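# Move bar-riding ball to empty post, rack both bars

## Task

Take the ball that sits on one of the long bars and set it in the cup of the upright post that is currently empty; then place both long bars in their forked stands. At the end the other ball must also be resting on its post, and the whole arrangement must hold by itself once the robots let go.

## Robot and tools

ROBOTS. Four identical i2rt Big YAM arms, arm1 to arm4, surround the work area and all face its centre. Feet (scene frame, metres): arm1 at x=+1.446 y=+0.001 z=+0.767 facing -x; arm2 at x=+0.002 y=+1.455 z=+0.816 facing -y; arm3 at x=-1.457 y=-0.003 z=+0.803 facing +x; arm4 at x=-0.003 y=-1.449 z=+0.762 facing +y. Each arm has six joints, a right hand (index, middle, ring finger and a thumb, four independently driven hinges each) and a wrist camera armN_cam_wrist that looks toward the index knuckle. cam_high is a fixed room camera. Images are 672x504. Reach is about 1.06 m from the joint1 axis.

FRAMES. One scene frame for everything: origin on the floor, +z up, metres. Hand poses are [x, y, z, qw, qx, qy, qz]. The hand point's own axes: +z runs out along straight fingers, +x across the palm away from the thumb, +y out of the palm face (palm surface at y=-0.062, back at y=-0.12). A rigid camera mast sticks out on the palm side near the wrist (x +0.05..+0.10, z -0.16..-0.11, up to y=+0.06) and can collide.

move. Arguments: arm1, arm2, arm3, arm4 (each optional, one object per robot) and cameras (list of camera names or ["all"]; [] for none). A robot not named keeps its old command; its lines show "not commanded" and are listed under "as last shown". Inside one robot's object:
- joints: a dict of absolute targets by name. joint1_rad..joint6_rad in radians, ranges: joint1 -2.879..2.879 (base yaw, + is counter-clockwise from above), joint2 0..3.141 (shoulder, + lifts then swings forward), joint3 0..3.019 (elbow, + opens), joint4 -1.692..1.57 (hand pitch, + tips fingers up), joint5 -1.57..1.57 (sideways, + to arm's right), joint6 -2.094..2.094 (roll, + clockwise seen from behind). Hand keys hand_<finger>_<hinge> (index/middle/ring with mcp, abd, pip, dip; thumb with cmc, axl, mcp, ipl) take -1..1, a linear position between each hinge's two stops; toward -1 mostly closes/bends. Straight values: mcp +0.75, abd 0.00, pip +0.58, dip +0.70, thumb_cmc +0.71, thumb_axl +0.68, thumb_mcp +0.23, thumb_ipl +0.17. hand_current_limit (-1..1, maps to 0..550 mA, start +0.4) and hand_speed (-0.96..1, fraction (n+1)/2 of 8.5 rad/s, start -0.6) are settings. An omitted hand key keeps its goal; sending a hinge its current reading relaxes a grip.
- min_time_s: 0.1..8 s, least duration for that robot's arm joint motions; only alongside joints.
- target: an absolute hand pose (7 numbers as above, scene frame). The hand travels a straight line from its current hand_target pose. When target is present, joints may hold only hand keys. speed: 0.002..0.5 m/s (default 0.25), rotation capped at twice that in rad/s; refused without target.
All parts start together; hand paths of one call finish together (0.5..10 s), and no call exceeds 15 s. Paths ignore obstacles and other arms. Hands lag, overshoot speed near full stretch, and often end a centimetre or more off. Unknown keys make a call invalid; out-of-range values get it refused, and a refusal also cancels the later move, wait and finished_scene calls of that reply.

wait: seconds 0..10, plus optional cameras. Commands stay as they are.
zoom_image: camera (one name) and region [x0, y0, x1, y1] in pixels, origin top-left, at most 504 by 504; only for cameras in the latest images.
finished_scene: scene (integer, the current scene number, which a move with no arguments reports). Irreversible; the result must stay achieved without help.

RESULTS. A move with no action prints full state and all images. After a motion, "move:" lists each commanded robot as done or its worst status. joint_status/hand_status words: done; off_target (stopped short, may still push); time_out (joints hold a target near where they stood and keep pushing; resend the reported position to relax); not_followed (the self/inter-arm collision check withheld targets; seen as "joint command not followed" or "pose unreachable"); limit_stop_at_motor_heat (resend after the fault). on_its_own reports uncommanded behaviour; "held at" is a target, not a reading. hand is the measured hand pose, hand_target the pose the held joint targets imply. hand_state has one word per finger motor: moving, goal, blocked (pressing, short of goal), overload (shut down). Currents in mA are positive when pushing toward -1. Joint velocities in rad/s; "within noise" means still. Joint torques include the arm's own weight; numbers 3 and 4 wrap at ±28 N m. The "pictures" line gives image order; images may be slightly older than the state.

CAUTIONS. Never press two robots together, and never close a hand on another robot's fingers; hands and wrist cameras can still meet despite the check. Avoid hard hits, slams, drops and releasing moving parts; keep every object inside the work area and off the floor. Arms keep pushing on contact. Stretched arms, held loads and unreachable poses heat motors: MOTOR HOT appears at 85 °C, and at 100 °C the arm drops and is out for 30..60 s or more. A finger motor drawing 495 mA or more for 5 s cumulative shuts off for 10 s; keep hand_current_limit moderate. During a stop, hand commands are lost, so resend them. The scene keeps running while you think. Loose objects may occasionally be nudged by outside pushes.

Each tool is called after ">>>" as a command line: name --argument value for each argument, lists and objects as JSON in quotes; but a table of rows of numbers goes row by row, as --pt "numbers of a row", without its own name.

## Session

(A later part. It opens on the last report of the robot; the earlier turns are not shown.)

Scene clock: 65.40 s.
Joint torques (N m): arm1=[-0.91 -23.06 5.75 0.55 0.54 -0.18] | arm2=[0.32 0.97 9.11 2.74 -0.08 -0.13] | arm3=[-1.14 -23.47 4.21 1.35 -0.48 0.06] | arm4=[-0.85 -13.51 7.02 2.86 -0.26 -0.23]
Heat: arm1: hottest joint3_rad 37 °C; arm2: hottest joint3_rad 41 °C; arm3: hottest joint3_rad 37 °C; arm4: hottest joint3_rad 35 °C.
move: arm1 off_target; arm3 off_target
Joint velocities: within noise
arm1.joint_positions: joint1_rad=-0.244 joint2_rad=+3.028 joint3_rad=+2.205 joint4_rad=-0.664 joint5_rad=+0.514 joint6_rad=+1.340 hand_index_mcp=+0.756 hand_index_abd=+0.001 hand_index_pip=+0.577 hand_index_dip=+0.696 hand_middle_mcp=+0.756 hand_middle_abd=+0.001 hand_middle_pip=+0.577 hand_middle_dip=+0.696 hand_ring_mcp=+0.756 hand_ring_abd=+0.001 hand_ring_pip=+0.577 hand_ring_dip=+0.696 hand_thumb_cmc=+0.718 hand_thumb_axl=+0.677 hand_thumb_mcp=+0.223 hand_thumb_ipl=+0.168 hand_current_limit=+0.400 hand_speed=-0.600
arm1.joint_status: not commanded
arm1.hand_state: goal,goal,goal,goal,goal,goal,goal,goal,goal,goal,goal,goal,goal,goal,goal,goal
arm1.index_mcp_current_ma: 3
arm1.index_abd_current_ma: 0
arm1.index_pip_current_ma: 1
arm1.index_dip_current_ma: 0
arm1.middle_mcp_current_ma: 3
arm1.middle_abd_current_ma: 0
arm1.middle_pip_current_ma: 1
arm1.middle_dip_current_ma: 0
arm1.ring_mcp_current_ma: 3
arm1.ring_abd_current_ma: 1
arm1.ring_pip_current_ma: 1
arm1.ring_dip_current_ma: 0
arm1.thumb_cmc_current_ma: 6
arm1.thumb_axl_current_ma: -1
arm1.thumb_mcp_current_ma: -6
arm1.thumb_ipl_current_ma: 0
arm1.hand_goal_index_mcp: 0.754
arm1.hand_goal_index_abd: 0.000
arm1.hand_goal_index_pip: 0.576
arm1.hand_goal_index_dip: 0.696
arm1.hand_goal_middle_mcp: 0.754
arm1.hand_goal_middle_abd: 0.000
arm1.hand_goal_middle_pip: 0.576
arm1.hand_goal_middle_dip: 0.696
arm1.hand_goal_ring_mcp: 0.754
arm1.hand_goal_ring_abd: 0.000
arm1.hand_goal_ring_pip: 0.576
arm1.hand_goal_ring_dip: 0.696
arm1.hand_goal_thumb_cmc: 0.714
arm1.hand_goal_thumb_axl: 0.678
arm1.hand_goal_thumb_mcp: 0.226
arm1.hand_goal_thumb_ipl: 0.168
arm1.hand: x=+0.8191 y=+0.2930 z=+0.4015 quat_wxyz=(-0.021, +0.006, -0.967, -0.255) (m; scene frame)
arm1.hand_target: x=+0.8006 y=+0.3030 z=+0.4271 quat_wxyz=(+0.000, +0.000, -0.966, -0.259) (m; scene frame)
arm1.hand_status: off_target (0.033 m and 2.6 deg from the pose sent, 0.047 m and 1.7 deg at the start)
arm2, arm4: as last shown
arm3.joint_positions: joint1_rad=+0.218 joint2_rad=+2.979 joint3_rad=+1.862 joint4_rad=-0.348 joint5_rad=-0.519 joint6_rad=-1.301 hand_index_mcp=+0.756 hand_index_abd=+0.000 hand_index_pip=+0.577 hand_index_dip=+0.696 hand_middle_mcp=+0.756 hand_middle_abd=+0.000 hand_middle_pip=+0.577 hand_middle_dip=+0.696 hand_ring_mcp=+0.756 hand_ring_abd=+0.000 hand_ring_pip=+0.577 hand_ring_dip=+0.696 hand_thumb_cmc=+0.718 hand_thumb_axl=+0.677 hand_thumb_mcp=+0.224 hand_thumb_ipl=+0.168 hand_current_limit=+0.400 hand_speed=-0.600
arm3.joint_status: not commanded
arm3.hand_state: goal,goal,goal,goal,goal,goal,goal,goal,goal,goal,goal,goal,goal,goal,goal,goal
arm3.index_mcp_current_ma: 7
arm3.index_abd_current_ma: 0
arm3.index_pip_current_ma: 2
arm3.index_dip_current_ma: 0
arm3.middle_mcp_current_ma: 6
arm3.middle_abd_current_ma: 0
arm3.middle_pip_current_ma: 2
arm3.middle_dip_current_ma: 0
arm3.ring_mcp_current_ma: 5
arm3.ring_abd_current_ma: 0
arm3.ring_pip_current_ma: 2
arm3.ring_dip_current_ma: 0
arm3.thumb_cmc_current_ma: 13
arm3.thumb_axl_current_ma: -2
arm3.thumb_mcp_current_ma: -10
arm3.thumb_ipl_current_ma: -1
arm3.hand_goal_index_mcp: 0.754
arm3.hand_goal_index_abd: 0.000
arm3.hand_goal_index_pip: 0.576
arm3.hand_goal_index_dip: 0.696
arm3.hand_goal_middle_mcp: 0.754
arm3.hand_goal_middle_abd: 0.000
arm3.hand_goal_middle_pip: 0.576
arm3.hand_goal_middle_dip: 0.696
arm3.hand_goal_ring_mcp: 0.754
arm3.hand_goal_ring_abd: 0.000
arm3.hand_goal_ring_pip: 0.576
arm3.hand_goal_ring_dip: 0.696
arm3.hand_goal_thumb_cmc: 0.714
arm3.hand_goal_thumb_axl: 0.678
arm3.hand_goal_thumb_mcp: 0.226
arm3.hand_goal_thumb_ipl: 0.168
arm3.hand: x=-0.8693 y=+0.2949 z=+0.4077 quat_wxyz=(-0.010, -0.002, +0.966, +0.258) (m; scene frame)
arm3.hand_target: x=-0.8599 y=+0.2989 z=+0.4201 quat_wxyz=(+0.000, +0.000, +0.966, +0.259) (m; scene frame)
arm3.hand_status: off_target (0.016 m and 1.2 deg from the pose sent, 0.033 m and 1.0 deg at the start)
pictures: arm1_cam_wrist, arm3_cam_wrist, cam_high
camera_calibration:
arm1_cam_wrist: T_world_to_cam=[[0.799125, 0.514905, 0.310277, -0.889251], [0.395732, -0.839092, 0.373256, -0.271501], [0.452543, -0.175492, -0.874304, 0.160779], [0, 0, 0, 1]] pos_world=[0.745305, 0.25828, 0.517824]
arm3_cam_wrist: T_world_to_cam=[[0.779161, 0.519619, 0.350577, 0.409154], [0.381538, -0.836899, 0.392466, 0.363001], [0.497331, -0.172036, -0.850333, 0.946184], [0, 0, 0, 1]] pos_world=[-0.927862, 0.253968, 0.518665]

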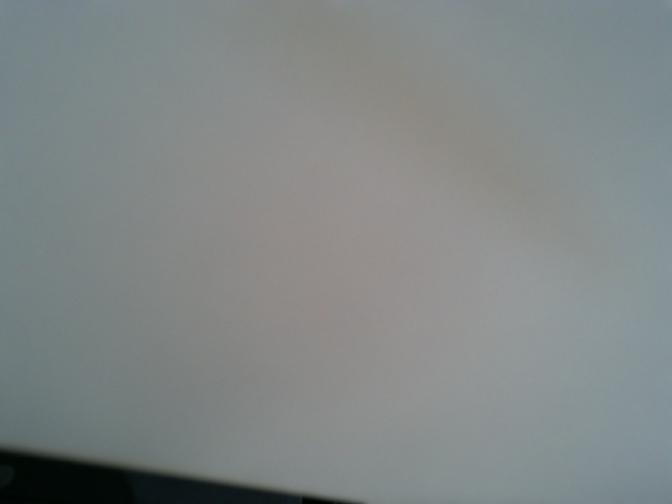

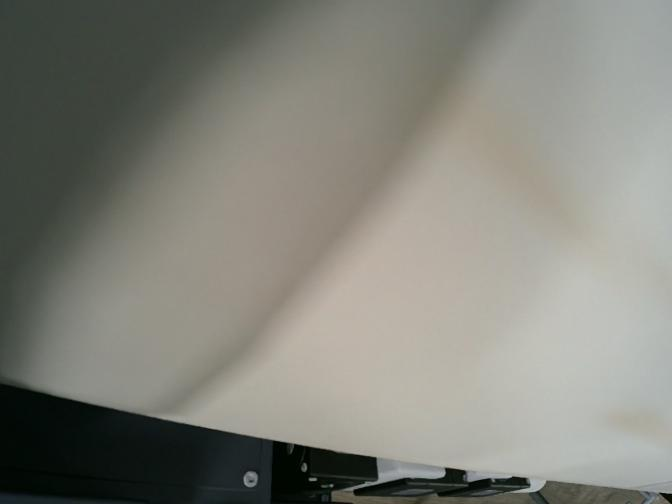

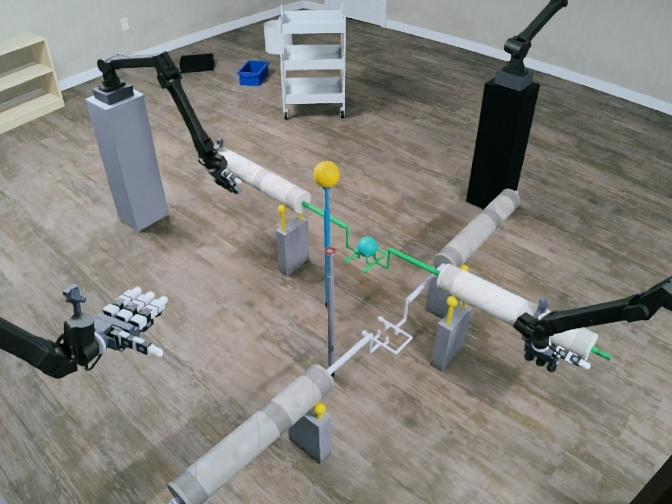

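>>> move --arm1 '{"joints": {"hand_index_mcp": 0.0, "hand_middle_mcp": 0.0, "hand_ring_mcp": 0.0, "hand_index_pip": -0.1, "hand_middle_pip": -0.1, "hand_ring_pip": -0.1, "hand_index_dip": 0.1, "hand_middle_dip": 0.1, "hand_ring_dip": 0.1}}' --arm3 '{"joints": {"hand_index_mcp": 0.0, "hand_middle_mcp": 0.0, "hand_ring_mcp": 0.0, "hand_index_pip": -0.1, "hand_middle_pip": -0.1, "hand_ring_pip": -0.1, "hand_index_dip": 0.1, "hand_middle_dip": 0.1, "hand_ring_dip": 0.1}}'

>>> move --arm1 '{"target": [0.80, 0.303, 0.487, 0, 0, 0.966, 0.259], "speed": 0.06}' --arm3 '{"target": [-0.86, 0.299, 0.480, 0, 0, 0.966, 0.259], "speed": 0.06}' --cameras '["cam_high", "arm4_cam_wrist"]'

>>> zoom_image --camera "cam_high" --region '[260, 150, 500, 340]'

Scene clock: 76.23 s.
Joint torques (N m): arm1=[-1.14 -23.36 5.82 0.38 0.73 -0.12] | arm2=[0.32 0.97 9.11 2.73 -0.08 -0.13] | arm3=[-1.44 -23.47 4.22 1.37 -0.88 0] | arm4=[-0.85 -13.51 7.02 2.89 -0.26 -0.23]
Heat: arm1: hottest joint2_rad 38 °C; arm2: hottest joint3_rad 42 °C; arm3: hottest joint3_rad 36 °C; arm4: hottest joint3_rad 35 °C.
move: arm1 off_target; arm3 off_target
Joint velocities: within noise
arm1.joint_positions: joint1_rad=-0.246 joint2_rad=+3.028 joint3_rad=+2.205 joint4_rad=-0.659 joint5_rad=+0.511 joint6_rad=+1.336 hand_index_mcp=+0.145 hand_index_abd=+0.001 hand_index_pip=-0.068 hand_index_dip=+0.113 hand_middle_mcp=+0.144 hand_middle_abd=+0.001 hand_middle_pip=-0.068 hand_middle_dip=+0.112 hand_ring_mcp=+0.140 hand_ring_abd=+0.001 hand_ring_pip=-0.067 hand_ring_dip=+0.113 hand_thumb_cmc=+0.718 hand_thumb_axl=+0.677 hand_thumb_mcp=+0.223 hand_thumb_ipl=+0.168 hand_current_limit=+0.400 hand_speed=-0.600
arm1.joint_status: hand_index_mcp off_target (ended at +0.145, target +0.000); hand_index_pip off_target (ended at -0.068, target -0.100); hand_middle_mcp off_target (ended at +0.144, target +0.000); hand_middle_pip off_target (ended at -0.068, target -0.100); hand_ring_mcp off_target (ended at +0.140, target +0.000); hand_ring_pip off_target (ended at -0.067, target -0.100); the others done
arm1.hand_state: blocked,goal,blocked,goal,blocked,goal,blocked,goal,blocked,goal,blocked,goal,goal,goal,goal,goal
arm1.index_mcp_current_ma: 385
arm1.index_abd_current_ma: 0
arm1.index_pip_current_ma: 86
arm1.index_dip_current_ma: 26
arm1.middle_mcp_current_ma: 385
arm1.middle_abd_current_ma: 0
arm1.middle_pip_current_ma: 85
arm1.middle_dip_current_ma: 25
arm1.ring_mcp_current_ma: 385
arm1.ring_abd_current_ma: 1
arm1.ring_pip_current_ma: 88
arm1.ring_dip_current_ma: 27
arm1.thumb_cmc_current_ma: 6
arm1.thumb_axl_current_ma: -1
arm1.thumb_mcp_current_ma: -6
arm1.thumb_ipl_current_ma: 0
arm1.hand_goal_index_mcp: 0.000
arm1.hand_goal_index_abd: 0.000
arm1.hand_goal_index_pip: -0.100
arm1.hand_goal_index_dip: 0.100
arm1.hand_goal_middle_mcp: 0.000
arm1.hand_goal_middle_abd: 0.000
arm1.hand_goal_middle_pip: -0.100
arm1.hand_goal_middle_dip: 0.100
arm1.hand_goal_ring_mcp: 0.000
arm1.hand_goal_ring_abd: 0.000
arm1.hand_goal_ring_pip: -0.100
arm1.hand_goal_ring_dip: 0.100
arm1.hand_goal_thumb_cmc: 0.714
arm1.hand_goal_thumb_axl: 0.678
arm1.hand_goal_thumb_mcp: 0.226
arm1.hand_goal_thumb_ipl: 0.168
arm1.hand: x=+0.8183 y=+0.2942 z=+0.4011 quat_wxyz=(-0.019, +0.007, -0.967, -0.254) (m; scene frame)
arm1.hand_target: x=+0.8005 y=+0.3029 z=+0.4271 quat_wxyz=(+0.000, +0.000, -0.966, -0.259) (m; scene frame)
arm1.hand_status: not commanded
arm2, arm4: as last shown
arm3.joint_positions: joint1_rad=+0.222 joint2_rad=+2.979 joint3_rad=+1.862 joint4_rad=-0.348 joint5_rad=-0.511 joint6_rad=-1.298 hand_index_mcp=+0.103 hand_index_abd=+0.001 hand_index_pip=-0.077 hand_index_dip=+0.106 hand_middle_mcp=+0.106 hand_middle_abd=+0.000 hand_middle_pip=-0.072 hand_middle_dip=+0.108 hand_ring_mcp=+0.107 hand_ring_abd=+0.000 hand_ring_pip=-0.062 hand_ring_dip=+0.110 hand_thumb_cmc=+0.718 hand_thumb_axl=+0.677 hand_thumb_mcp=+0.224 hand_thumb_ipl=+0.168 hand_current_limit=+0.400 hand_speed=-0.600
arm3.joint_status: hand_index_mcp off_target (ended at +0.103, target +0.000); hand_index_pip off_target (ended at -0.077, target -0.100); hand_middle_mcp off_target (ended at +0.106, target +0.000); hand_middle_pip off_target (ended at -0.072, target -0.100); hand_ring_mcp off_target (ended at +0.107, target +0.000); hand_ring_pip off_target (ended at -0.062, target -0.100); the others done
arm3.hand_state: blocked,goal,blocked,goal,blocked,goal,blocked,goal,blocked,goal,blocked,goal,goal,goal,goal,goal
arm3.index_mcp_current_ma: 385
arm3.index_abd_current_ma: 2
arm3.index_pip_current_ma: 86
arm3.index_dip_current_ma: 19
arm3.middle_mcp_current_ma: 385
arm3.middle_abd_current_ma: 0
arm3.middle_pip_current_ma: 109
arm3.middle_dip_current_ma: 29
arm3.ring_mcp_current_ma: 385
arm3.ring_abd_current_ma: 0
arm3.ring_pip_current_ma: 151
arm3.ring_dip_current_ma: 34
arm3.thumb_cmc_current_ma: 13
arm3.thumb_axl_current_ma: -2
arm3.thumb_mcp_current_ma: -10
arm3.thumb_ipl_current_ma: -1
arm3.hand_goal_index_mcp: 0.000
arm3.hand_goal_index_abd: 0.000
arm3.hand_goal_index_pip: -0.100
arm3.hand_goal_index_dip: 0.100
arm3.hand_goal_middle_mcp: 0.000
arm3.hand_goal_middle_abd: 0.000
arm3.hand_goal_middle_pip: -0.100
arm3.hand_goal_middle_dip: 0.100
arm3.hand_goal_ring_mcp: 0.000
arm3.hand_goal_ring_abd: 0.000
arm3.hand_goal_ring_pip: -0.100
arm3.hand_goal_ring_dip: 0.100
arm3.hand_goal_thumb_cmc: 0.714
arm3.hand_goal_thumb_axl: 0.678
arm3.hand_goal_thumb_mcp: 0.226
arm3.hand_goal_thumb_ipl: 0.168
arm3.hand: x=-0.8698 y=+0.2962 z=+0.4064 quat_wxyz=(-0.009, -0.002, +0.967, +0.254) (m; scene frame)
arm3.hand_target: x=-0.8599 y=+0.2989 z=+0.4200 quat_wxyz=(+0.000, +0.000, +0.966, +0.259) (m; scene frame)
arm3.hand_status: not commanded
pictures: none

Scene clock: 77.73 s.
Joint torques (N m): arm1=[-1.14 -25.23 5.45 -0.38 1.38 -0.02] | arm2=[0.32 0.97 9.13 2.74 -0.08 -0.13] | arm3=[-1.38 -25.29 3.78 0.53 -1.25 -0.09] | arm4=[-0.79 -13.45 6.98 2.89 -0.26 -0.23]
Heat: arm1: hottest joint2_rad 38 °C; arm2: hottest joint3_rad 42 °C; arm3: hottest joint3_rad 36 °C; arm4: hottest joint3_rad 35 °C.
move: arm1 off_target; arm3 off_target
Joint velocities: within noise
arm1.joint_positions: joint1_rad=-0.247 joint2_rad=+2.911 joint3_rad=+2.068 joint4_rad=-0.647 joint5_rad=+0.492 joint6_rad=+1.324 hand_index_mcp=+0.115 hand_index_abd=-0.003 hand_index_pip=-0.068 hand_index_dip=+0.114 hand_middle_mcp=+0.119 hand_middle_abd=-0.004 hand_middle_pip=-0.068 hand_middle_dip=+0.114 hand_ring_mcp=+0.116 hand_ring_abd=-0.006 hand_ring_pip=-0.062 hand_ring_dip=+0.118 hand_thumb_cmc=+0.718 hand_thumb_axl=+0.677 hand_thumb_mcp=+0.223 hand_thumb_ipl=+0.168 hand_current_limit=+0.400 hand_speed=-0.600
arm1.joint_status: not commanded
arm1.hand_state: blocked,goal,blocked,goal,blocked,goal,blocked,goal,blocked,goal,blocked,goal,goal,goal,goal,goal
arm1.index_mcp_current_ma: 385
arm1.index_abd_current_ma: -4
arm1.index_pip_current_ma: 86
arm1.index_dip_current_ma: 29
arm1.middle_mcp_current_ma: 385
arm1.middle_abd_current_ma: -4
arm1.middle_pip_current_ma: 85
arm1.middle_dip_current_ma: 30
arm1.ring_mcp_current_ma: 385
arm1.ring_abd_current_ma: -9
arm1.ring_pip_current_ma: 103
arm1.ring_dip_current_ma: 41
arm1.thumb_cmc_current_ma: 6
arm1.thumb_axl_current_ma: -1
arm1.thumb_mcp_current_ma: -6
arm1.thumb_ipl_current_ma: 0
arm1.hand_goal_index_mcp: 0.000
arm1.hand_goal_index_abd: 0.000
arm1.hand_goal_index_pip: -0.100
arm1.hand_goal_index_dip: 0.100
arm1.hand_goal_middle_mcp: 0.000
arm1.hand_goal_middle_abd: 0.000
arm1.hand_goal_middle_pip: -0.100
arm1.hand_goal_middle_dip: 0.100
arm1.hand_goal_ring_mcp: 0.000
arm1.hand_goal_ring_abd: 0.000
arm1.hand_goal_ring_pip: -0.100
arm1.hand_goal_ring_dip: 0.100
arm1.hand_goal_thumb_cmc: 0.714
arm1.hand_goal_thumb_axl: 0.678
arm1.hand_goal_thumb_mcp: 0.226
arm1.hand_goal_thumb_ipl: 0.168
arm1.on_its_own: hand_index_mcp moved -0.030 toward your old target +0.000; hand_middle_mcp moved -0.025 toward your old target +0.000; hand_ring_mcp moved -0.025 toward your old target +0.000
arm1.hand: x=+0.8230 y=+0.2922 z=+0.4384 quat_wxyz=(-0.022, +0.013, -0.969, -0.244) (m; scene frame)
arm1.hand_target: x=+0.8004 y=+0.3032 z=+0.4853 quat_wxyz=(+0.000, +0.000, -0.966, -0.259) (m; scene frame)
arm1.hand_status: off_target (0.055 m and 3.4 deg from the pose sent, 0.088 m and 2.4 deg at the start)
arm2, arm4: as last shown
arm3.joint_positions: joint1_rad=+0.220 joint2_rad=+2.857 joint3_rad=+1.735 joint4_rad=-0.341 joint5_rad=-0.501 joint6_rad=-1.288 hand_index_mcp=+0.089 hand_index_abd=+0.005 hand_index_pip=-0.068 hand_index_dip=+0.113 hand_middle_mcp=+0.091 hand_middle_abd=+0.004 hand_middle_pip=-0.069 hand_middle_dip=+0.116 hand_ring_mcp=+0.086 hand_ring_abd=+0.002 hand_ring_pip=-0.061 hand_ring_dip=+0.119 hand_thumb_cmc=+0.718 hand_thumb_axl=+0.677 hand_thumb_mcp=+0.224 hand_thumb_ipl=+0.168 hand_current_limit=+0.400 hand_speed=-0.600
arm3.joint_status: not commanded
arm3.hand_state: blocked,goal,blocked,goal,blocked,goal,blocked,goal,blocked,goal,blocked,goal,goal,goal,goal,goal
arm3.index_mcp_current_ma: 385
arm3.index_abd_current_ma: 13
arm3.index_pip_current_ma: 124
arm3.index_dip_current_ma: 46
arm3.middle_mcp_current_ma: 385
arm3.middle_abd_current_ma: 10
arm3.middle_pip_current_ma: 121
arm3.middle_dip_current_ma: 59
arm3.ring_mcp_current_ma: 385
arm3.ring_abd_current_ma: 5
arm3.ring_pip_current_ma: 156
arm3.ring_dip_current_ma: 70
arm3.thumb_cmc_current_ma: 13
arm3.thumb_axl_current_ma: -2
arm3.thumb_mcp_current_ma: -10
arm3.thumb_ipl_current_ma: -1
arm3.hand_goal_index_mcp: 0.000
arm3.hand_goal_index_abd: 0.000
arm3.hand_goal_index_pip: -0.100
arm3.hand_goal_index_dip: 0.100
arm3.hand_goal_middle_mcp: 0.000
arm3.hand_goal_middle_abd: 0.000
arm3.hand_goal_middle_pip: -0.100
arm3.hand_goal_middle_dip: 0.100
arm3.hand_goal_ring_mcp: 0.000
arm3.hand_goal_ring_abd: 0.000
arm3.hand_goal_ring_pip: -0.100
arm3.hand_goal_ring_dip: 0.100
arm3.hand_goal_thumb_cmc: 0.714
arm3.hand_goal_thumb_axl: 0.678
arm3.hand_goal_thumb_mcp: 0.226
arm3.hand_goal_thumb_ipl: 0.168
arm3.on_its_own: hand_ring_mcp moved -0.020 toward your old target +0.000
arm3.hand: x=-0.8721 y=+0.2932 z=+0.4506 quat_wxyz=(-0.009, +0.004, +0.968, +0.249) (m; scene frame)
arm3.hand_target: x=-0.8599 y=+0.2991 z=+0.4789 quat_wxyz=(+0.000, +0.000, +0.966, +0.259) (m; scene frame)
arm3.hand_status: off_target (0.032 m and 1.6 deg from the pose sent, 0.074 m and 1.3 deg at the start)
pictures: arm4_cam_wrist, cam_high
camera_calibration:
arm4_cam_wrist: T_world_to_cam=[[0.697589, 0.394288, 0.598253, -0.192713], [0.682957, -0.618388, -0.3888, -0.168925], [0.216653, 0.679804, -0.700663, 1.26075], [0, 0, 0, 1]] pos_world=[-0.0233425, -0.885539, 0.932973]

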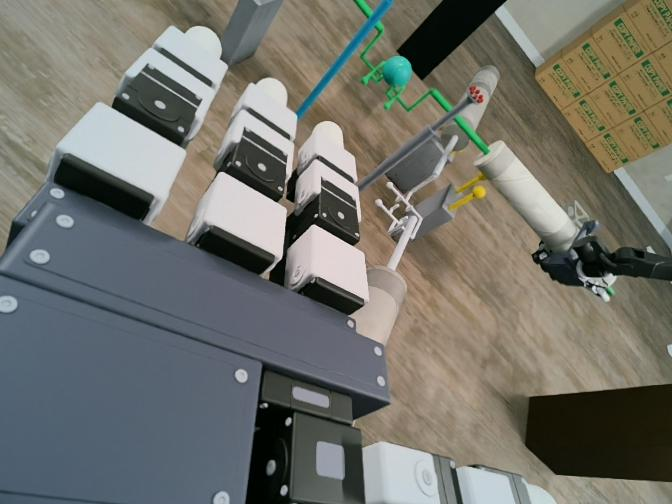

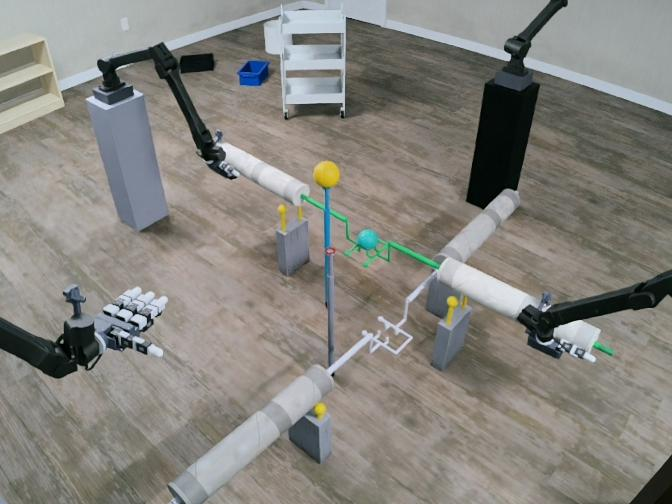

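Scaled by 2.100.

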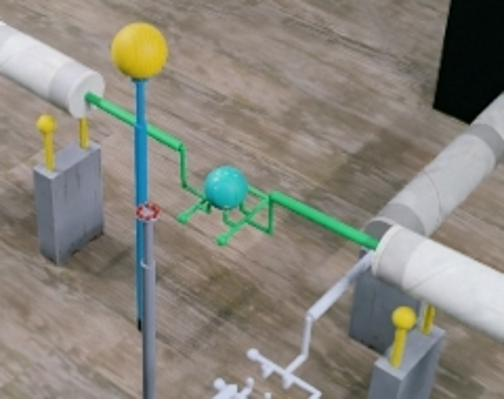

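>>> move --arm1 '{"target": [0.85, 0.303, 0.850, 0, 0, 0.966, 0.259], "speed": 0.14}' --arm3 '{"target": [-0.81, 0.299, 0.850, 0, 0, 0.966, 0.259], "speed": 0.14}' --cameras '["cam_high", "arm4_cam_wrist"]'

>>> zoom_image --camera "cam_high" --region '[260, 100, 460, 300]'

Scene clock: 106.00 s.
Joint torques (N m): arm1=[-1.67 -23.18 9.18 -0.35 1.46 -0.18] | arm2=[0.32 0.91 9.11 2.74 -0.08 -0.13] | arm3=[-2.2 -25.17 14.8 0.2 -1.16 -0.02] | arm4=[-0.85 -13.57 7.02 2.88 -0.27 -0.23]
Heat: arm1: hottest joint2_rad 41 °C; arm2: hottest joint3_rad 42 °C; arm3: hottest joint3_rad 34 °C; arm4: hottest joint3_rad 35 °C.
move: arm1 off_target; arm3 off_target
Joint velocities: within noise
arm1.joint_positions: joint1_rad=-0.256 joint2_rad=+2.161 joint3_rad=+1.661 joint4_rad=-1.007 joint5_rad=+0.488 joint6_rad=+1.324 hand_index_mcp=+0.115 hand_index_abd=-0.003 hand_index_pip=-0.056 hand_index_dip=+0.117 hand_middle_mcp=+0.119 hand_middle_abd=-0.004 hand_middle_pip=-0.060 hand_middle_dip=+0.115 hand_ring_mcp=+0.114 hand_ring_abd=-0.010 hand_ring_pip=-0.059 hand_ring_dip=+0.119 hand_thumb_cmc=+0.718 hand_thumb_axl=+0.677 hand_thumb_mcp=+0.223 hand_thumb_ipl=+0.168 hand_current_limit=+0.400 hand_speed=-0.600
arm1.joint_status: not commanded
arm1.hand_state: blocked,goal,blocked,goal,blocked,goal,blocked,goal,blocked,goal,blocked,goal,goal,goal,goal,goal
arm1.index_mcp_current_ma: 385
arm1.index_abd_current_ma: -4
arm1.index_pip_current_ma: 126
arm1.index_dip_current_ma: 37
arm1.middle_mcp_current_ma: 385
arm1.middle_abd_current_ma: -6
arm1.middle_pip_current_ma: 111
arm1.middle_dip_current_ma: 33
arm1.ring_mcp_current_ma: 385
arm1.ring_abd_current_ma: -15
arm1.ring_pip_current_ma: 114
arm1.ring_dip_current_ma: 45
arm1.thumb_cmc_current_ma: 6
arm1.thumb_axl_current_ma: -1
arm1.thumb_mcp_current_ma: -6
arm1.thumb_ipl_current_ma: 0
arm1.hand_goal_index_mcp: 0.000
arm1.hand_goal_index_abd: 0.000
arm1.hand_goal_index_pip: -0.100
arm1.hand_goal_index_dip: 0.100
arm1.hand_goal_middle_mcp: 0.000
arm1.hand_goal_middle_abd: 0.000
arm1.hand_goal_middle_pip: -0.100
arm1.hand_goal_middle_dip: 0.100
arm1.hand_goal_ring_mcp: 0.000
arm1.hand_goal_ring_abd: 0.000
arm1.hand_goal_ring_pip: -0.100
arm1.hand_goal_ring_dip: 0.100
arm1.hand_goal_thumb_cmc: 0.714
arm1.hand_goal_thumb_axl: 0.678
arm1.hand_goal_thumb_mcp: 0.226
arm1.hand_goal_thumb_ipl: 0.168
arm1.hand: x=+0.8591 y=+0.2905 z=+0.7961 quat_wxyz=(-0.031, +0.010, -0.970, -0.240) (m; scene frame)
arm1.hand_target: x=+0.8517 y=+0.3026 z=+0.8490 quat_wxyz=(+0.000, +0.000, -0.966, -0.259) (m; scene frame)
arm1.hand_status: off_target (0.056 m and 4.4 deg from the pose sent, 0.413 m and 3.4 deg at the start)
arm2, arm4: as last shown
arm3.joint_positions: joint1_rad=+0.207 joint2_rad=+2.223 joint3_rad=+1.612 joint4_rad=-0.943 joint5_rad=-0.506 joint6_rad=-1.327 hand_index_mcp=+0.043 hand_index_abd=+0.004 hand_index_pip=-0.068 hand_index_dip=+0.116 hand_middle_mcp=+0.062 hand_middle_abd=+0.006 hand_middle_pip=-0.068 hand_middle_dip=+0.124 hand_ring_mcp=+0.084 hand_ring_abd=+0.004 hand_ring_pip=-0.058 hand_ring_dip=+0.120 hand_thumb_cmc=+0.720 hand_thumb_axl=+0.677 hand_thumb_mcp=+0.224 hand_thumb_ipl=+0.168 hand_current_limit=+0.400 hand_speed=-0.600
arm3.joint_status: not commanded
arm3.hand_state: blocked,goal,blocked,goal,blocked,goal,blocked,blocked,blocked,goal,blocked,blocked,goal,goal,goal,goal
arm3.index_mcp_current_ma: 187
arm3.index_abd_current_ma: 11
arm3.index_pip_current_ma: 127
arm3.index_dip_current_ma: 59
arm3.middle_mcp_current_ma: 280
arm3.middle_abd_current_ma: 16
arm3.middle_pip_current_ma: 127
arm3.middle_dip_current_ma: 94
arm3.ring_mcp_current_ma: 385
arm3.ring_abd_current_ma: 12
arm3.ring_pip_current_ma: 167
arm3.ring_dip_current_ma: 75
arm3.thumb_cmc_current_ma: 20
arm3.thumb_axl_current_ma: -2
arm3.thumb_mcp_current_ma: -10
arm3.thumb_ipl_current_ma: -1
arm3.hand_goal_index_mcp: 0.000
arm3.hand_goal_index_abd: 0.000
arm3.hand_goal_index_pip: -0.100
arm3.hand_goal_index_dip: 0.100
arm3.hand_goal_middle_mcp: 0.000
arm3.hand_goal_middle_abd: 0.000
arm3.hand_goal_middle_pip: -0.100
arm3.hand_goal_middle_dip: 0.100
arm3.hand_goal_ring_mcp: 0.000
arm3.hand_goal_ring_abd: 0.000
arm3.hand_goal_ring_pip: -0.100
arm3.hand_goal_ring_dip: 0.100
arm3.hand_goal_thumb_cmc: 0.714
arm3.hand_goal_thumb_axl: 0.678
arm3.hand_goal_thumb_mcp: 0.226
arm3.hand_goal_thumb_ipl: 0.168
arm3.on_its_own: hand_index_mcp moved -0.046 toward your old target +0.000; hand_middle_mcp moved -0.028 toward your old target +0.000
arm3.hand: x=-0.8447 y=+0.2964 z=+0.7912 quat_wxyz=(-0.045, +0.003, +0.969, +0.242) (m; scene frame)
arm3.hand_target: x=-0.8140 y=+0.2978 z=+0.8507 quat_wxyz=(+0.000, +0.000, +0.966, +0.259) (m; scene frame)
arm3.hand_status: off_target (0.068 m and 5.6 deg from the pose sent, 0.404 m and 1.6 deg at the start)
pictures: arm4_cam_wrist, cam_high
camera_calibration:
arm4_cam_wrist: T_world_to_cam=[[0.697589, 0.394288, 0.598253, -0.192713], [0.682957, -0.618388, -0.3888, -0.168925], [0.216653, 0.679804, -0.700663, 1.26075], [0, 0, 0, 1]] pos_world=[-0.0233425, -0.885539, 0.932973]

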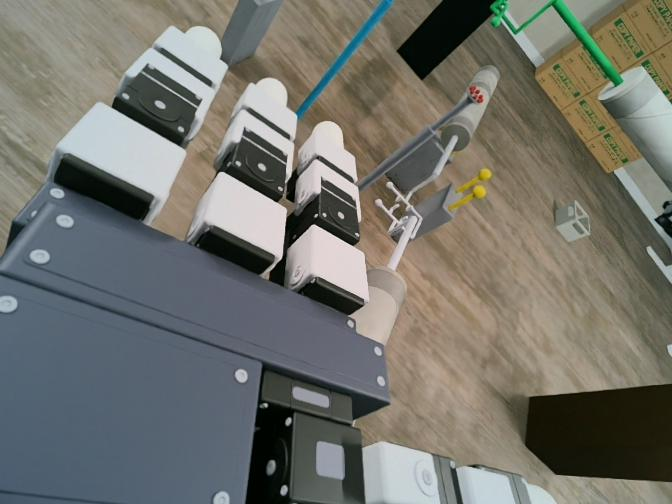

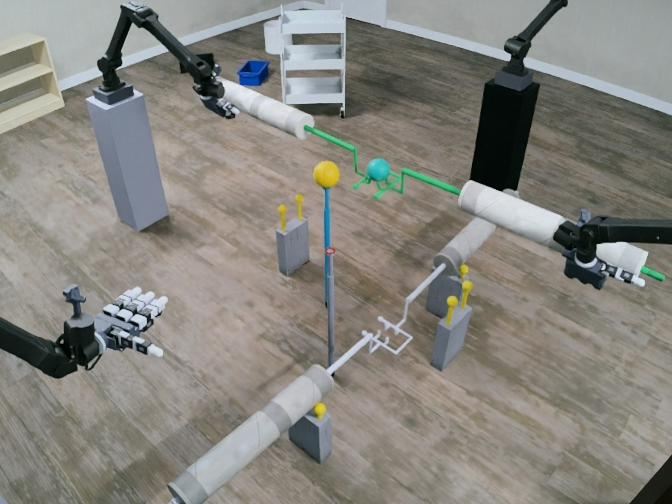

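Scaled by 2.520.

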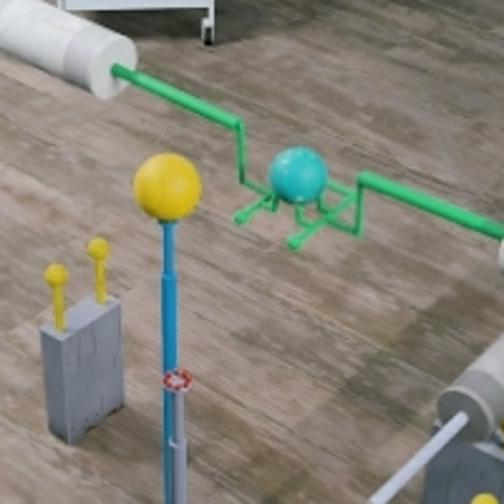

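>>> move --arm1 '{"target": [0.935, -0.05, 0.850, 0, 0, 0.966, 0.259], "speed": 0.12}' --arm3 '{"target": [-0.725, -0.05, 0.850, 0, 0, 0.966, 0.259], "speed": 0.12}' --cameras '["cam_high", "arm4_cam_wrist"]'

>>> zoom_image --camera "cam_high" --region '[260, 150, 410, 300]'

>>> zoom_image --camera "arm4_cam_wrist" --region '[430, 0, 630, 150]'

Scene clock: 117.27 s.
Joint torques (N m): arm1=[-0.97 -18.43 10.96 -1.74 1.18 -0.15] | arm2=[0.26 0.91 9.11 2.74 -0.08 -0.13] | arm3=[-1.61 -25.23 17.63 -0.43 -1.25 0.07] | arm4=[-0.85 -13.57 7.02 2.88 -0.25 -0.23]
Heat: arm1: hottest joint2_rad 40 °C; arm2: hottest joint3_rad 43 °C; arm3: hottest joint3_rad 37 °C; arm4: hottest joint3_rad 35 °C.
move: arm1 off_target; arm3 off_target
Joint velocities: within noise
arm1.joint_positions: joint1_rad=+0.342 joint2_rad=+2.051 joint3_rad=+1.478 joint4_rad=-1.269 joint5_rad=+0.474 joint6_rad=+2.014 hand_index_mcp=+0.115 hand_index_abd=+0.003 hand_index_pip=-0.047 hand_index_dip=+0.122 hand_middle_mcp=+0.119 hand_middle_abd=+0.000 hand_middle_pip=-0.056 hand_middle_dip=+0.118 hand_ring_mcp=+0.112 hand_ring_abd=-0.004 hand_ring_pip=-0.059 hand_ring_dip=+0.121 hand_thumb_cmc=+0.718 hand_thumb_axl=+0.677 hand_thumb_mcp=+0.223 hand_thumb_ipl=+0.168 hand_current_limit=+0.400 hand_speed=-0.600
arm1.joint_status: not commanded
arm1.hand_state: blocked,goal,blocked,blocked,blocked,goal,blocked,goal,blocked,goal,blocked,blocked,goal,goal,goal,goal
arm1.index_mcp_current_ma: 385
arm1.index_abd_current_ma: 3
arm1.index_pip_current_ma: 160
arm1.index_dip_current_ma: 54
arm1.middle_mcp_current_ma: 385
arm1.middle_abd_current_ma: 0
arm1.middle_pip_current_ma: 127
arm1.middle_dip_current_ma: 40
arm1.ring_mcp_current_ma: 385
arm1.ring_abd_current_ma: -5
arm1.ring_pip_current_ma: 116
arm1.ring_dip_current_ma: 50
arm1.thumb_cmc_current_ma: 6
arm1.thumb_axl_current_ma: -1
arm1.thumb_mcp_current_ma: -6
arm1.thumb_ipl_current_ma: 0
arm1.hand_goal_index_mcp: 0.000
arm1.hand_goal_index_abd: 0.000
arm1.hand_goal_index_pip: -0.100
arm1.hand_goal_index_dip: 0.100
arm1.hand_goal_middle_mcp: 0.000
arm1.hand_goal_middle_abd: 0.000
arm1.hand_goal_middle_pip: -0.100
arm1.hand_goal_middle_dip: 0.100
arm1.hand_goal_ring_mcp: 0.000
arm1.hand_goal_ring_abd: 0.000
arm1.hand_goal_ring_pip: -0.100
arm1.hand_goal_ring_dip: 0.100
arm1.hand_goal_thumb_cmc: 0.714
arm1.hand_goal_thumb_axl: 0.678
arm1.hand_goal_thumb_mcp: 0.226
arm1.hand_goal_thumb_ipl: 0.168
arm1.hand: x=+0.9577 y=-0.0470 z=+0.8132 quat_wxyz=(-0.033, +0.006, -0.964, -0.264) (m; scene frame)
arm1.hand_target: x=+0.9373 y=-0.0494 z=+0.8500 quat_wxyz=(+0.000, +0.000, -0.966, -0.259) (m; scene frame)
arm1.hand_status: off_target (0.043 m and 3.9 deg from the pose sent, 0.353 m and 4.4 deg at the start)
arm2.joint_positions: joint1_rad=-0.333 joint2_rad=+0.641 joint3_rad=+1.464 joint4_rad=-1.263 joint5_rad=-0.009 joint6_rad=+1.046 hand_index_mcp=+0.755 hand_index_abd=+0.000 hand_index_pip=+0.577 hand_index_dip=+0.696 hand_middle_mcp=+0.755 hand_middle_abd=+0.000 hand_middle_pip=+0.577 hand_middle_dip=+0.696 hand_ring_mcp=+0.755 hand_ring_abd=+0.000 hand_ring_pip=+0.577 hand_ring_dip=+0.696 hand_thumb_cmc=+0.715 hand_thumb_axl=+0.677 hand_thumb_mcp=+0.226 hand_thumb_ipl=+0.168 hand_current_limit=+0.400 hand_speed=-0.600
arm2.joint_status: not commanded
arm2.hand_state: goal,goal,goal,goal,goal,goal,goal,goal,goal,goal,goal,goal,goal,goal,goal,goal
arm2.index_mcp_current_ma: 0
arm2.index_abd_current_ma: 0
arm2.index_pip_current_ma: 0
arm2.index_dip_current_ma: 0
arm2.middle_mcp_current_ma: 0
arm2.middle_abd_current_ma: 0
arm2.middle_pip_current_ma: 0
arm2.middle_dip_current_ma: 0
arm2.ring_mcp_current_ma: 0
arm2.ring_abd_current_ma: 0
arm2.ring_pip_current_ma: 0
arm2.ring_dip_current_ma: 0
arm2.thumb_cmc_current_ma: 0
arm2.thumb_axl_current_ma: 0
arm2.thumb_mcp_current_ma: 0
arm2.thumb_ipl_current_ma: 0
arm2.hand_goal_index_mcp: 0.754
arm2.hand_goal_index_abd: 0.000
arm2.hand_goal_index_pip: 0.576
arm2.hand_goal_index_dip: 0.696
arm2.hand_goal_middle_mcp: 0.754
arm2.hand_goal_middle_abd: 0.000
arm2.hand_goal_middle_pip: 0.576
arm2.hand_goal_middle_dip: 0.696
arm2.hand_goal_ring_mcp: 0.754
arm2.hand_goal_ring_abd: 0.000
arm2.hand_goal_ring_pip: 0.576
arm2.hand_goal_ring_dip: 0.696
arm2.hand_goal_thumb_cmc: 0.714
arm2.hand_goal_thumb_axl: 0.678
arm2.hand_goal_thumb_mcp: 0.226
arm2.hand_goal_thumb_ipl: 0.168
arm2.hand: x=-0.1520 y=+1.2338 z=+1.4214 quat_wxyz=(+0.496, +0.662, -0.527, +0.193) (m; scene frame)
arm2.hand_target: x=-0.1508 y=+1.2372 z=+1.4331 quat_wxyz=(+0.507, +0.657, -0.522, +0.197) (m; scene frame)
arm2.hand_status: not commanded
arm3.joint_positions: joint1_rad=-0.307 joint2_rad=+2.550 joint3_rad=+2.279 joint4_rad=-1.548 joint5_rad=-0.489 joint6_rad=-1.917 hand_index_mcp=+0.054 hand_index_abd=+0.000 hand_index_pip=-0.070 hand_index_dip=+0.114 hand_middle_mcp=+0.062 hand_middle_abd=-0.001 hand_middle_pip=-0.064 hand_middle_dip=+0.125 hand_ring_mcp=+0.076 hand_ring_abd=-0.001 hand_ring_pip=-0.055 hand_ring_dip=+0.125 hand_thumb_cmc=+0.721 hand_thumb_axl=+0.677 hand_thumb_mcp=+0.224 hand_thumb_ipl=+0.168 hand_current_limit=+0.400 hand_speed=-0.600
arm3.joint_status: not commanded
arm3.hand_state: blocked,goal,blocked,goal,blocked,goal,blocked,blocked,blocked,goal,blocked,blocked,goal,goal,goal,goal
arm3.index_mcp_current_ma: 239
arm3.index_abd_current_ma: 0
arm3.index_pip_current_ma: 119
arm3.index_dip_current_ma: 50
arm3.middle_mcp_current_ma: 280
arm3.middle_abd_current_ma: -2
arm3.middle_pip_current_ma: 142
arm3.middle_dip_current_ma: 94
arm3.ring_mcp_current_ma: 347
arm3.ring_abd_current_ma: -2
arm3.ring_pip_current_ma: 182
arm3.ring_dip_current_ma: 98
arm3.thumb_cmc_current_ma: 22
arm3.thumb_axl_current_ma: -2
arm3.thumb_mcp_current_ma: -10
arm3.thumb_ipl_current_ma: -1
arm3.hand_goal_index_mcp: 0.000
arm3.hand_goal_index_abd: 0.000
arm3.hand_goal_index_pip: -0.100
arm3.hand_goal_index_dip: 0.100
arm3.hand_goal_middle_mcp: 0.000
arm3.hand_goal_middle_abd: 0.000
arm3.hand_goal_middle_pip: -0.100
arm3.hand_goal_middle_dip: 0.100
arm3.hand_goal_ring_mcp: 0.000
arm3.hand_goal_ring_abd: 0.000
arm3.hand_goal_ring_pip: -0.100
arm3.hand_goal_ring_dip: 0.100
arm3.hand_goal_thumb_cmc: 0.714
arm3.hand_goal_thumb_axl: 0.678
arm3.hand_goal_thumb_mcp: 0.226
arm3.hand_goal_thumb_ipl: 0.168
arm3.hand: x=-0.7510 y=-0.0426 z=+0.8161 quat_wxyz=(-0.034, -0.002, +0.964, +0.262) (m; scene frame)
arm3.hand_target: x=-0.7288 y=-0.0495 z=+0.8511 quat_wxyz=(+0.002, +0.000, +0.966, +0.259) (m; scene frame)
arm3.hand_status: off_target (0.043 m and 4.0 deg from the pose sent, 0.371 m and 5.6 deg at the start)
arm4: as last shown
pictures: arm4_cam_wrist, cam_high
camera_calibration:
arm4_cam_wrist: T_world_to_cam=[[0.697589, 0.394288, 0.598253, -0.192713], [0.682957, -0.618388, -0.3888, -0.168925], [0.216653, 0.679804, -0.700663, 1.26075], [0, 0, 0, 1]] pos_world=[-0.0233425, -0.885539, 0.932973]

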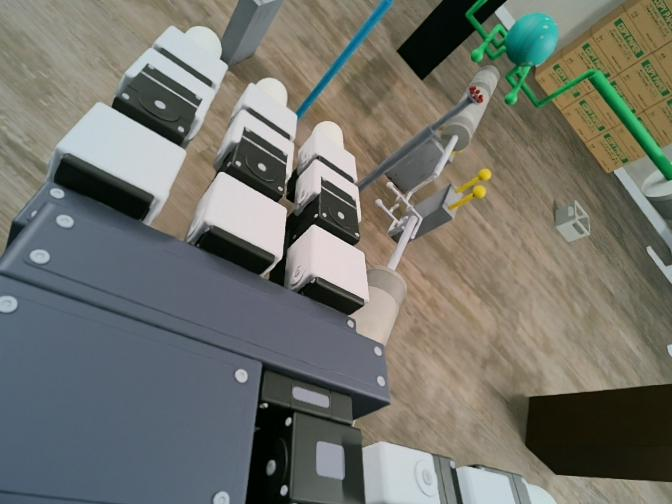

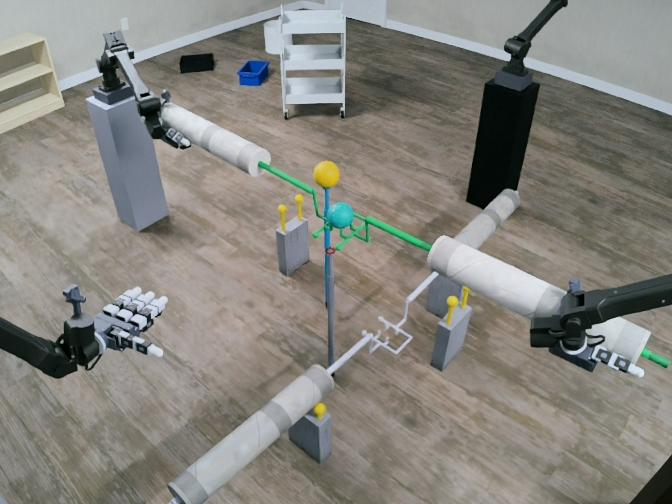

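Scaled by 3.360.

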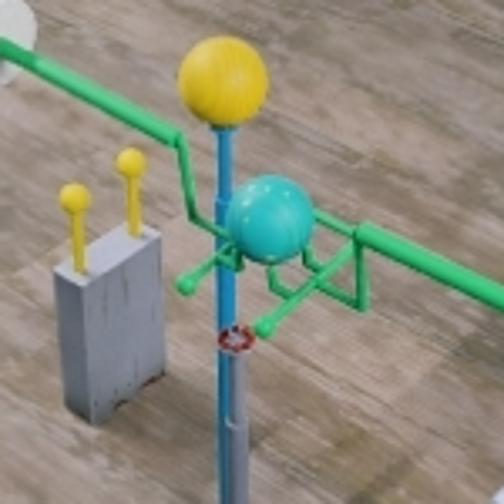

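Scaled by 2.520.

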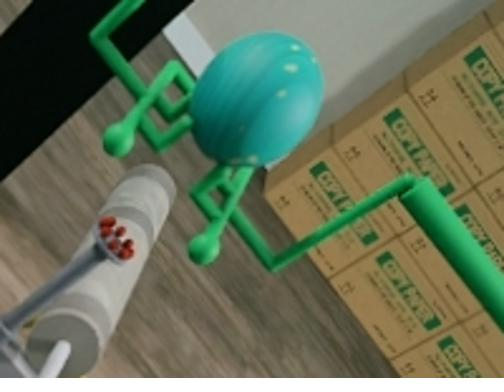

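>>> move --arm1 '{"target": [0.940, -0.103, 0.810, 0, 0, 0.966, 0.259], "speed": 0.07}' --arm3 '{"target": [-0.720, -0.103, 0.810, 0, 0, 0.966, 0.259], "speed": 0.07}' --cameras '["cam_high", "arm4_cam_wrist"]'

>>> zoom_image --camera "cam_high" --region '[260, 150, 410, 300]'

>>> zoom_image --camera "arm4_cam_wrist" --region '[430, 0, 630, 150]'

Scene clock: 136.03 s.
Joint torques (N m): arm1=[-0.09 -17.26 10.96 -1.54 1.21 -0.13] | arm2=[0.32 0.97 9.11 2.74 -0.08 -0.13] | arm3=[-1.73 -26.46 17.63 -0.58 -1.28 0.12] | arm4=[-0.91 -13.51 7.02 2.88 -0.27 -0.23]
Heat: arm1: hottest joint2_rad 41 °C; arm2: hottest joint3_rad 43 °C; arm3: hottest joint3_rad 40 °C; arm4: hottest joint3_rad 35 °C.
move: arm1 off_target; arm3 off_target
Joint velocities: within noise
arm1.joint_positions: joint1_rad=+0.418 joint2_rad=+2.129 joint3_rad=+1.526 joint4_rad=-1.271 joint5_rad=+0.453 joint6_rad=+2.106 hand_index_mcp=+0.110 hand_index_abd=+0.005 hand_index_pip=-0.047 hand_index_dip=+0.122 hand_middle_mcp=+0.110 hand_middle_abd=+0.003 hand_middle_pip=-0.056 hand_middle_dip=+0.118 hand_ring_mcp=+0.097 hand_ring_abd=+0.000 hand_ring_pip=-0.058 hand_ring_dip=+0.123 hand_thumb_cmc=+0.718 hand_thumb_axl=+0.677 hand_thumb_mcp=+0.223 hand_thumb_ipl=+0.168 hand_current_limit=+0.400 hand_speed=-0.600
arm1.joint_status: not commanded
arm1.hand_state: blocked,goal,blocked,blocked,blocked,goal,blocked,goal,blocked,goal,blocked,blocked,goal,goal,goal,goal
arm1.index_mcp_current_ma: 385
arm1.index_abd_current_ma: 6
arm1.index_pip_current_ma: 160
arm1.index_dip_current_ma: 54
arm1.middle_mcp_current_ma: 385
arm1.middle_abd_current_ma: 4
arm1.middle_pip_current_ma: 127
arm1.middle_dip_current_ma: 40
arm1.ring_mcp_current_ma: 372
arm1.ring_abd_current_ma: 0
arm1.ring_pip_current_ma: 121
arm1.ring_dip_current_ma: 57
arm1.thumb_cmc_current_ma: 6
arm1.thumb_axl_current_ma: -1
arm1.thumb_mcp_current_ma: -6
arm1.thumb_ipl_current_ma: 0
arm1.hand_goal_index_mcp: 0.000
arm1.hand_goal_index_abd: 0.000
arm1.hand_goal_index_pip: -0.100
arm1.hand_goal_index_dip: 0.100
arm1.hand_goal_middle_mcp: 0.000
arm1.hand_goal_middle_abd: 0.000
arm1.hand_goal_middle_pip: -0.100
arm1.hand_goal_middle_dip: 0.100
arm1.hand_goal_ring_mcp: 0.000
arm1.hand_goal_ring_abd: 0.000
arm1.hand_goal_ring_pip: -0.100
arm1.hand_goal_ring_dip: 0.100
arm1.hand_goal_thumb_cmc: 0.714
arm1.hand_goal_thumb_axl: 0.678
arm1.hand_goal_thumb_mcp: 0.226
arm1.hand_goal_thumb_ipl: 0.168
arm1.hand: x=+0.9630 y=-0.0927 z=+0.7849 quat_wxyz=(-0.029, +0.000, -0.964, -0.263) (m; scene frame)
arm1.hand_target: x=+0.9418 y=-0.1025 z=+0.8104 quat_wxyz=(+0.000, +0.000, -0.966, -0.259) (m; scene frame)
arm1.hand_status: off_target (0.036 m and 3.4 deg from the pose sent, 0.059 m and 3.8 deg at the start)
arm2: as last shown
arm3.joint_positions: joint1_rad=-0.370 joint2_rad=+2.711 joint3_rad=+2.481 joint4_rad=-1.623 joint5_rad=-0.476 joint6_rad=-1.993 hand_index_mcp=+0.054 hand_index_abd=+0.000 hand_index_pip=-0.070 hand_index_dip=+0.114 hand_middle_mcp=+0.062 hand_middle_abd=-0.001 hand_middle_pip=-0.064 hand_middle_dip=+0.125 hand_ring_mcp=+0.075 hand_ring_abd=-0.002 hand_ring_pip=-0.055 hand_ring_dip=+0.126 hand_thumb_cmc=+0.721 hand_thumb_axl=+0.677 hand_thumb_mcp=+0.224 hand_thumb_ipl=+0.168 hand_current_limit=+0.400 hand_speed=-0.600
arm3.joint_status: not commanded
arm3.hand_state: blocked,goal,blocked,goal,blocked,goal,blocked,blocked,blocked,goal,blocked,blocked,goal,goal,goal,goal
arm3.index_mcp_current_ma: 239
arm3.index_abd_current_ma: 0
arm3.index_pip_current_ma: 119
arm3.index_dip_current_ma: 50
arm3.middle_mcp_current_ma: 280
arm3.middle_abd_current_ma: -3
arm3.middle_pip_current_ma: 142
arm3.middle_dip_current_ma: 94
arm3.ring_mcp_current_ma: 345
arm3.ring_abd_current_ma: -4
arm3.ring_pip_current_ma: 182
arm3.ring_dip_current_ma: 98
arm3.thumb_cmc_current_ma: 22
arm3.thumb_axl_current_ma: -2
arm3.thumb_mcp_current_ma: -10
arm3.thumb_ipl_current_ma: -1
arm3.hand_goal_index_mcp: 0.000
arm3.hand_goal_index_abd: 0.000
arm3.hand_goal_index_pip: -0.100
arm3.hand_goal_index_dip: 0.100
arm3.hand_goal_middle_mcp: 0.000
arm3.hand_goal_middle_abd: 0.000
arm3.hand_goal_middle_pip: -0.100
arm3.hand_goal_middle_dip: 0.100
arm3.hand_goal_ring_mcp: 0.000
arm3.hand_goal_ring_abd: 0.000
arm3.hand_goal_ring_pip: -0.100
arm3.hand_goal_ring_dip: 0.100
arm3.hand_goal_thumb_cmc: 0.714
arm3.hand_goal_thumb_axl: 0.678
arm3.hand_goal_thumb_mcp: 0.226
arm3.hand_goal_thumb_ipl: 0.168
arm3.hand: x=-0.7447 y=-0.0931 z=+0.7747 quat_wxyz=(-0.034, -0.005, +0.964, +0.264) (m; scene frame)
arm3.hand_target: x=-0.7237 y=-0.1021 z=+0.8111 quat_wxyz=(+0.002, +0.001, +0.966, +0.259) (m; scene frame)
arm3.hand_status: off_target (0.044 m and 3.9 deg from the pose sent, 0.068 m and 4.0 deg at the start)
arm4.joint_positions: joint1_rad=-0.080 joint2_rad=+2.053 joint3_rad=+0.967 joint4_rad=+0.855 joint5_rad=-0.449 joint6_rad=-0.069 hand_index_mcp=+0.762 hand_index_abd=+0.001 hand_index_pip=+0.577 hand_index_dip=+0.696 hand_middle_mcp=+0.762 hand_middle_abd=+0.001 hand_middle_pip=+0.577 hand_middle_dip=+0.696 hand_ring_mcp=+0.762 hand_ring_abd=+0.001 hand_ring_pip=+0.577 hand_ring_dip=+0.696 hand_thumb_cmc=+0.722 hand_thumb_axl=+0.677 hand_thumb_mcp=+0.225 hand_thumb_ipl=+0.168 hand_current_limit=+0.400 hand_speed=-0.600
arm4.joint_status: not commanded
arm4.hand_state: goal,goal,goal,goal,goal,goal,goal,goal,goal,goal,goal,goal,goal,goal,goal,goal
arm4.index_mcp_current_ma: 28
arm4.index_abd_current_ma: 2
arm4.index_pip_current_ma: 2
arm4.index_dip_current_ma: 0
arm4.middle_mcp_current_ma: 30
arm4.middle_abd_current_ma: 3
arm4.middle_pip_current_ma: 2
arm4.middle_dip_current_ma: 0
arm4.ring_mcp_current_ma: 30
arm4.ring_abd_current_ma: 2
arm4.ring_pip_current_ma: 2
arm4.ring_dip_current_ma: 0
arm4.thumb_cmc_current_ma: 27
arm4.thumb_axl_current_ma: -2
arm4.thumb_mcp_current_ma: -2
arm4.thumb_ipl_current_ma: -1
arm4.hand_goal_index_mcp: 0.754
arm4.hand_goal_index_abd: 0.000
arm4.hand_goal_index_pip: 0.576
arm4.hand_goal_index_dip: 0.696
arm4.hand_goal_middle_mcp: 0.754
arm4.hand_goal_middle_abd: 0.000
arm4.hand_goal_middle_pip: 0.576
arm4.hand_goal_middle_dip: 0.696
arm4.hand_goal_ring_mcp: 0.754
arm4.hand_goal_ring_abd: 0.000
arm4.hand_goal_ring_pip: 0.576
arm4.hand_goal_ring_dip: 0.696
arm4.hand_goal_thumb_cmc: 0.714
arm4.hand_goal_thumb_axl: 0.678
arm4.hand_goal_thumb_mcp: 0.226
arm4.hand_goal_thumb_ipl: 0.168
arm4.hand: x=-0.0073 y=-0.7583 z=+0.8817 quat_wxyz=(-0.127, -0.135, +0.768, +0.613) (m; scene frame)
arm4.hand_target: x=+0.0000 y=-0.7508 z=+0.8998 quat_wxyz=(-0.117, -0.139, +0.753, +0.632) (m; scene frame)
arm4.hand_status: not commanded
pictures: arm4_cam_wrist, cam_high
camera_calibration:
arm4_cam_wrist: T_world_to_cam=[[0.697589, 0.394288, 0.598253, -0.192713], [0.682957, -0.618388, -0.3888, -0.168925], [0.216653, 0.679804, -0.700663, 1.26075], [0, 0, 0, 1]] pos_world=[-0.0233425, -0.885539, 0.932973]

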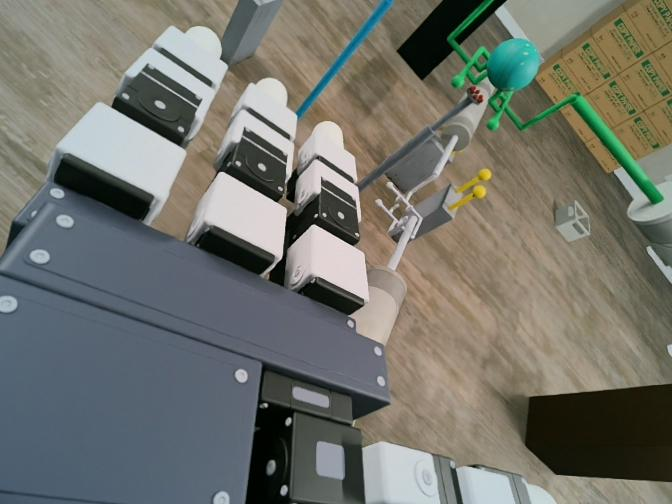

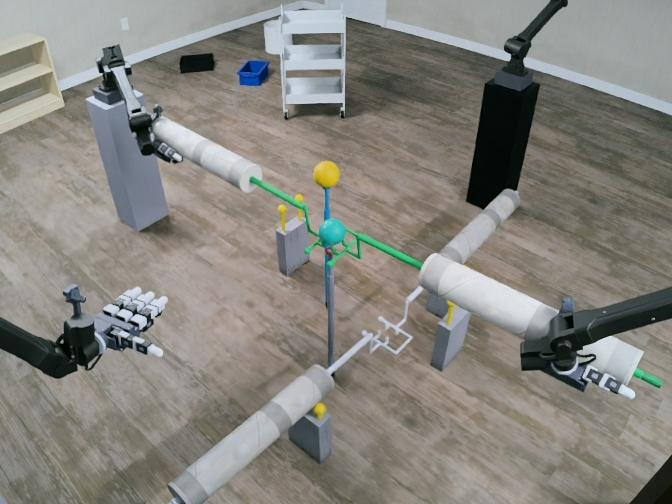

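Scaled by 3.360.

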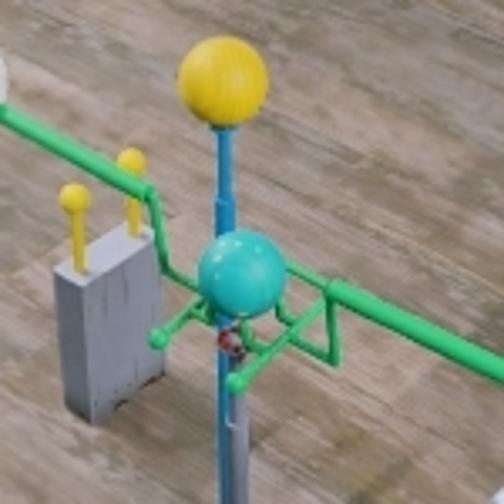

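Scaled by 2.520.

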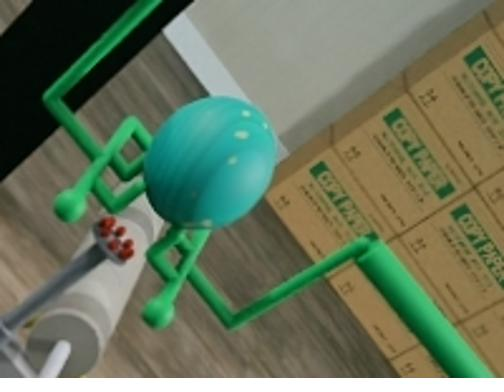

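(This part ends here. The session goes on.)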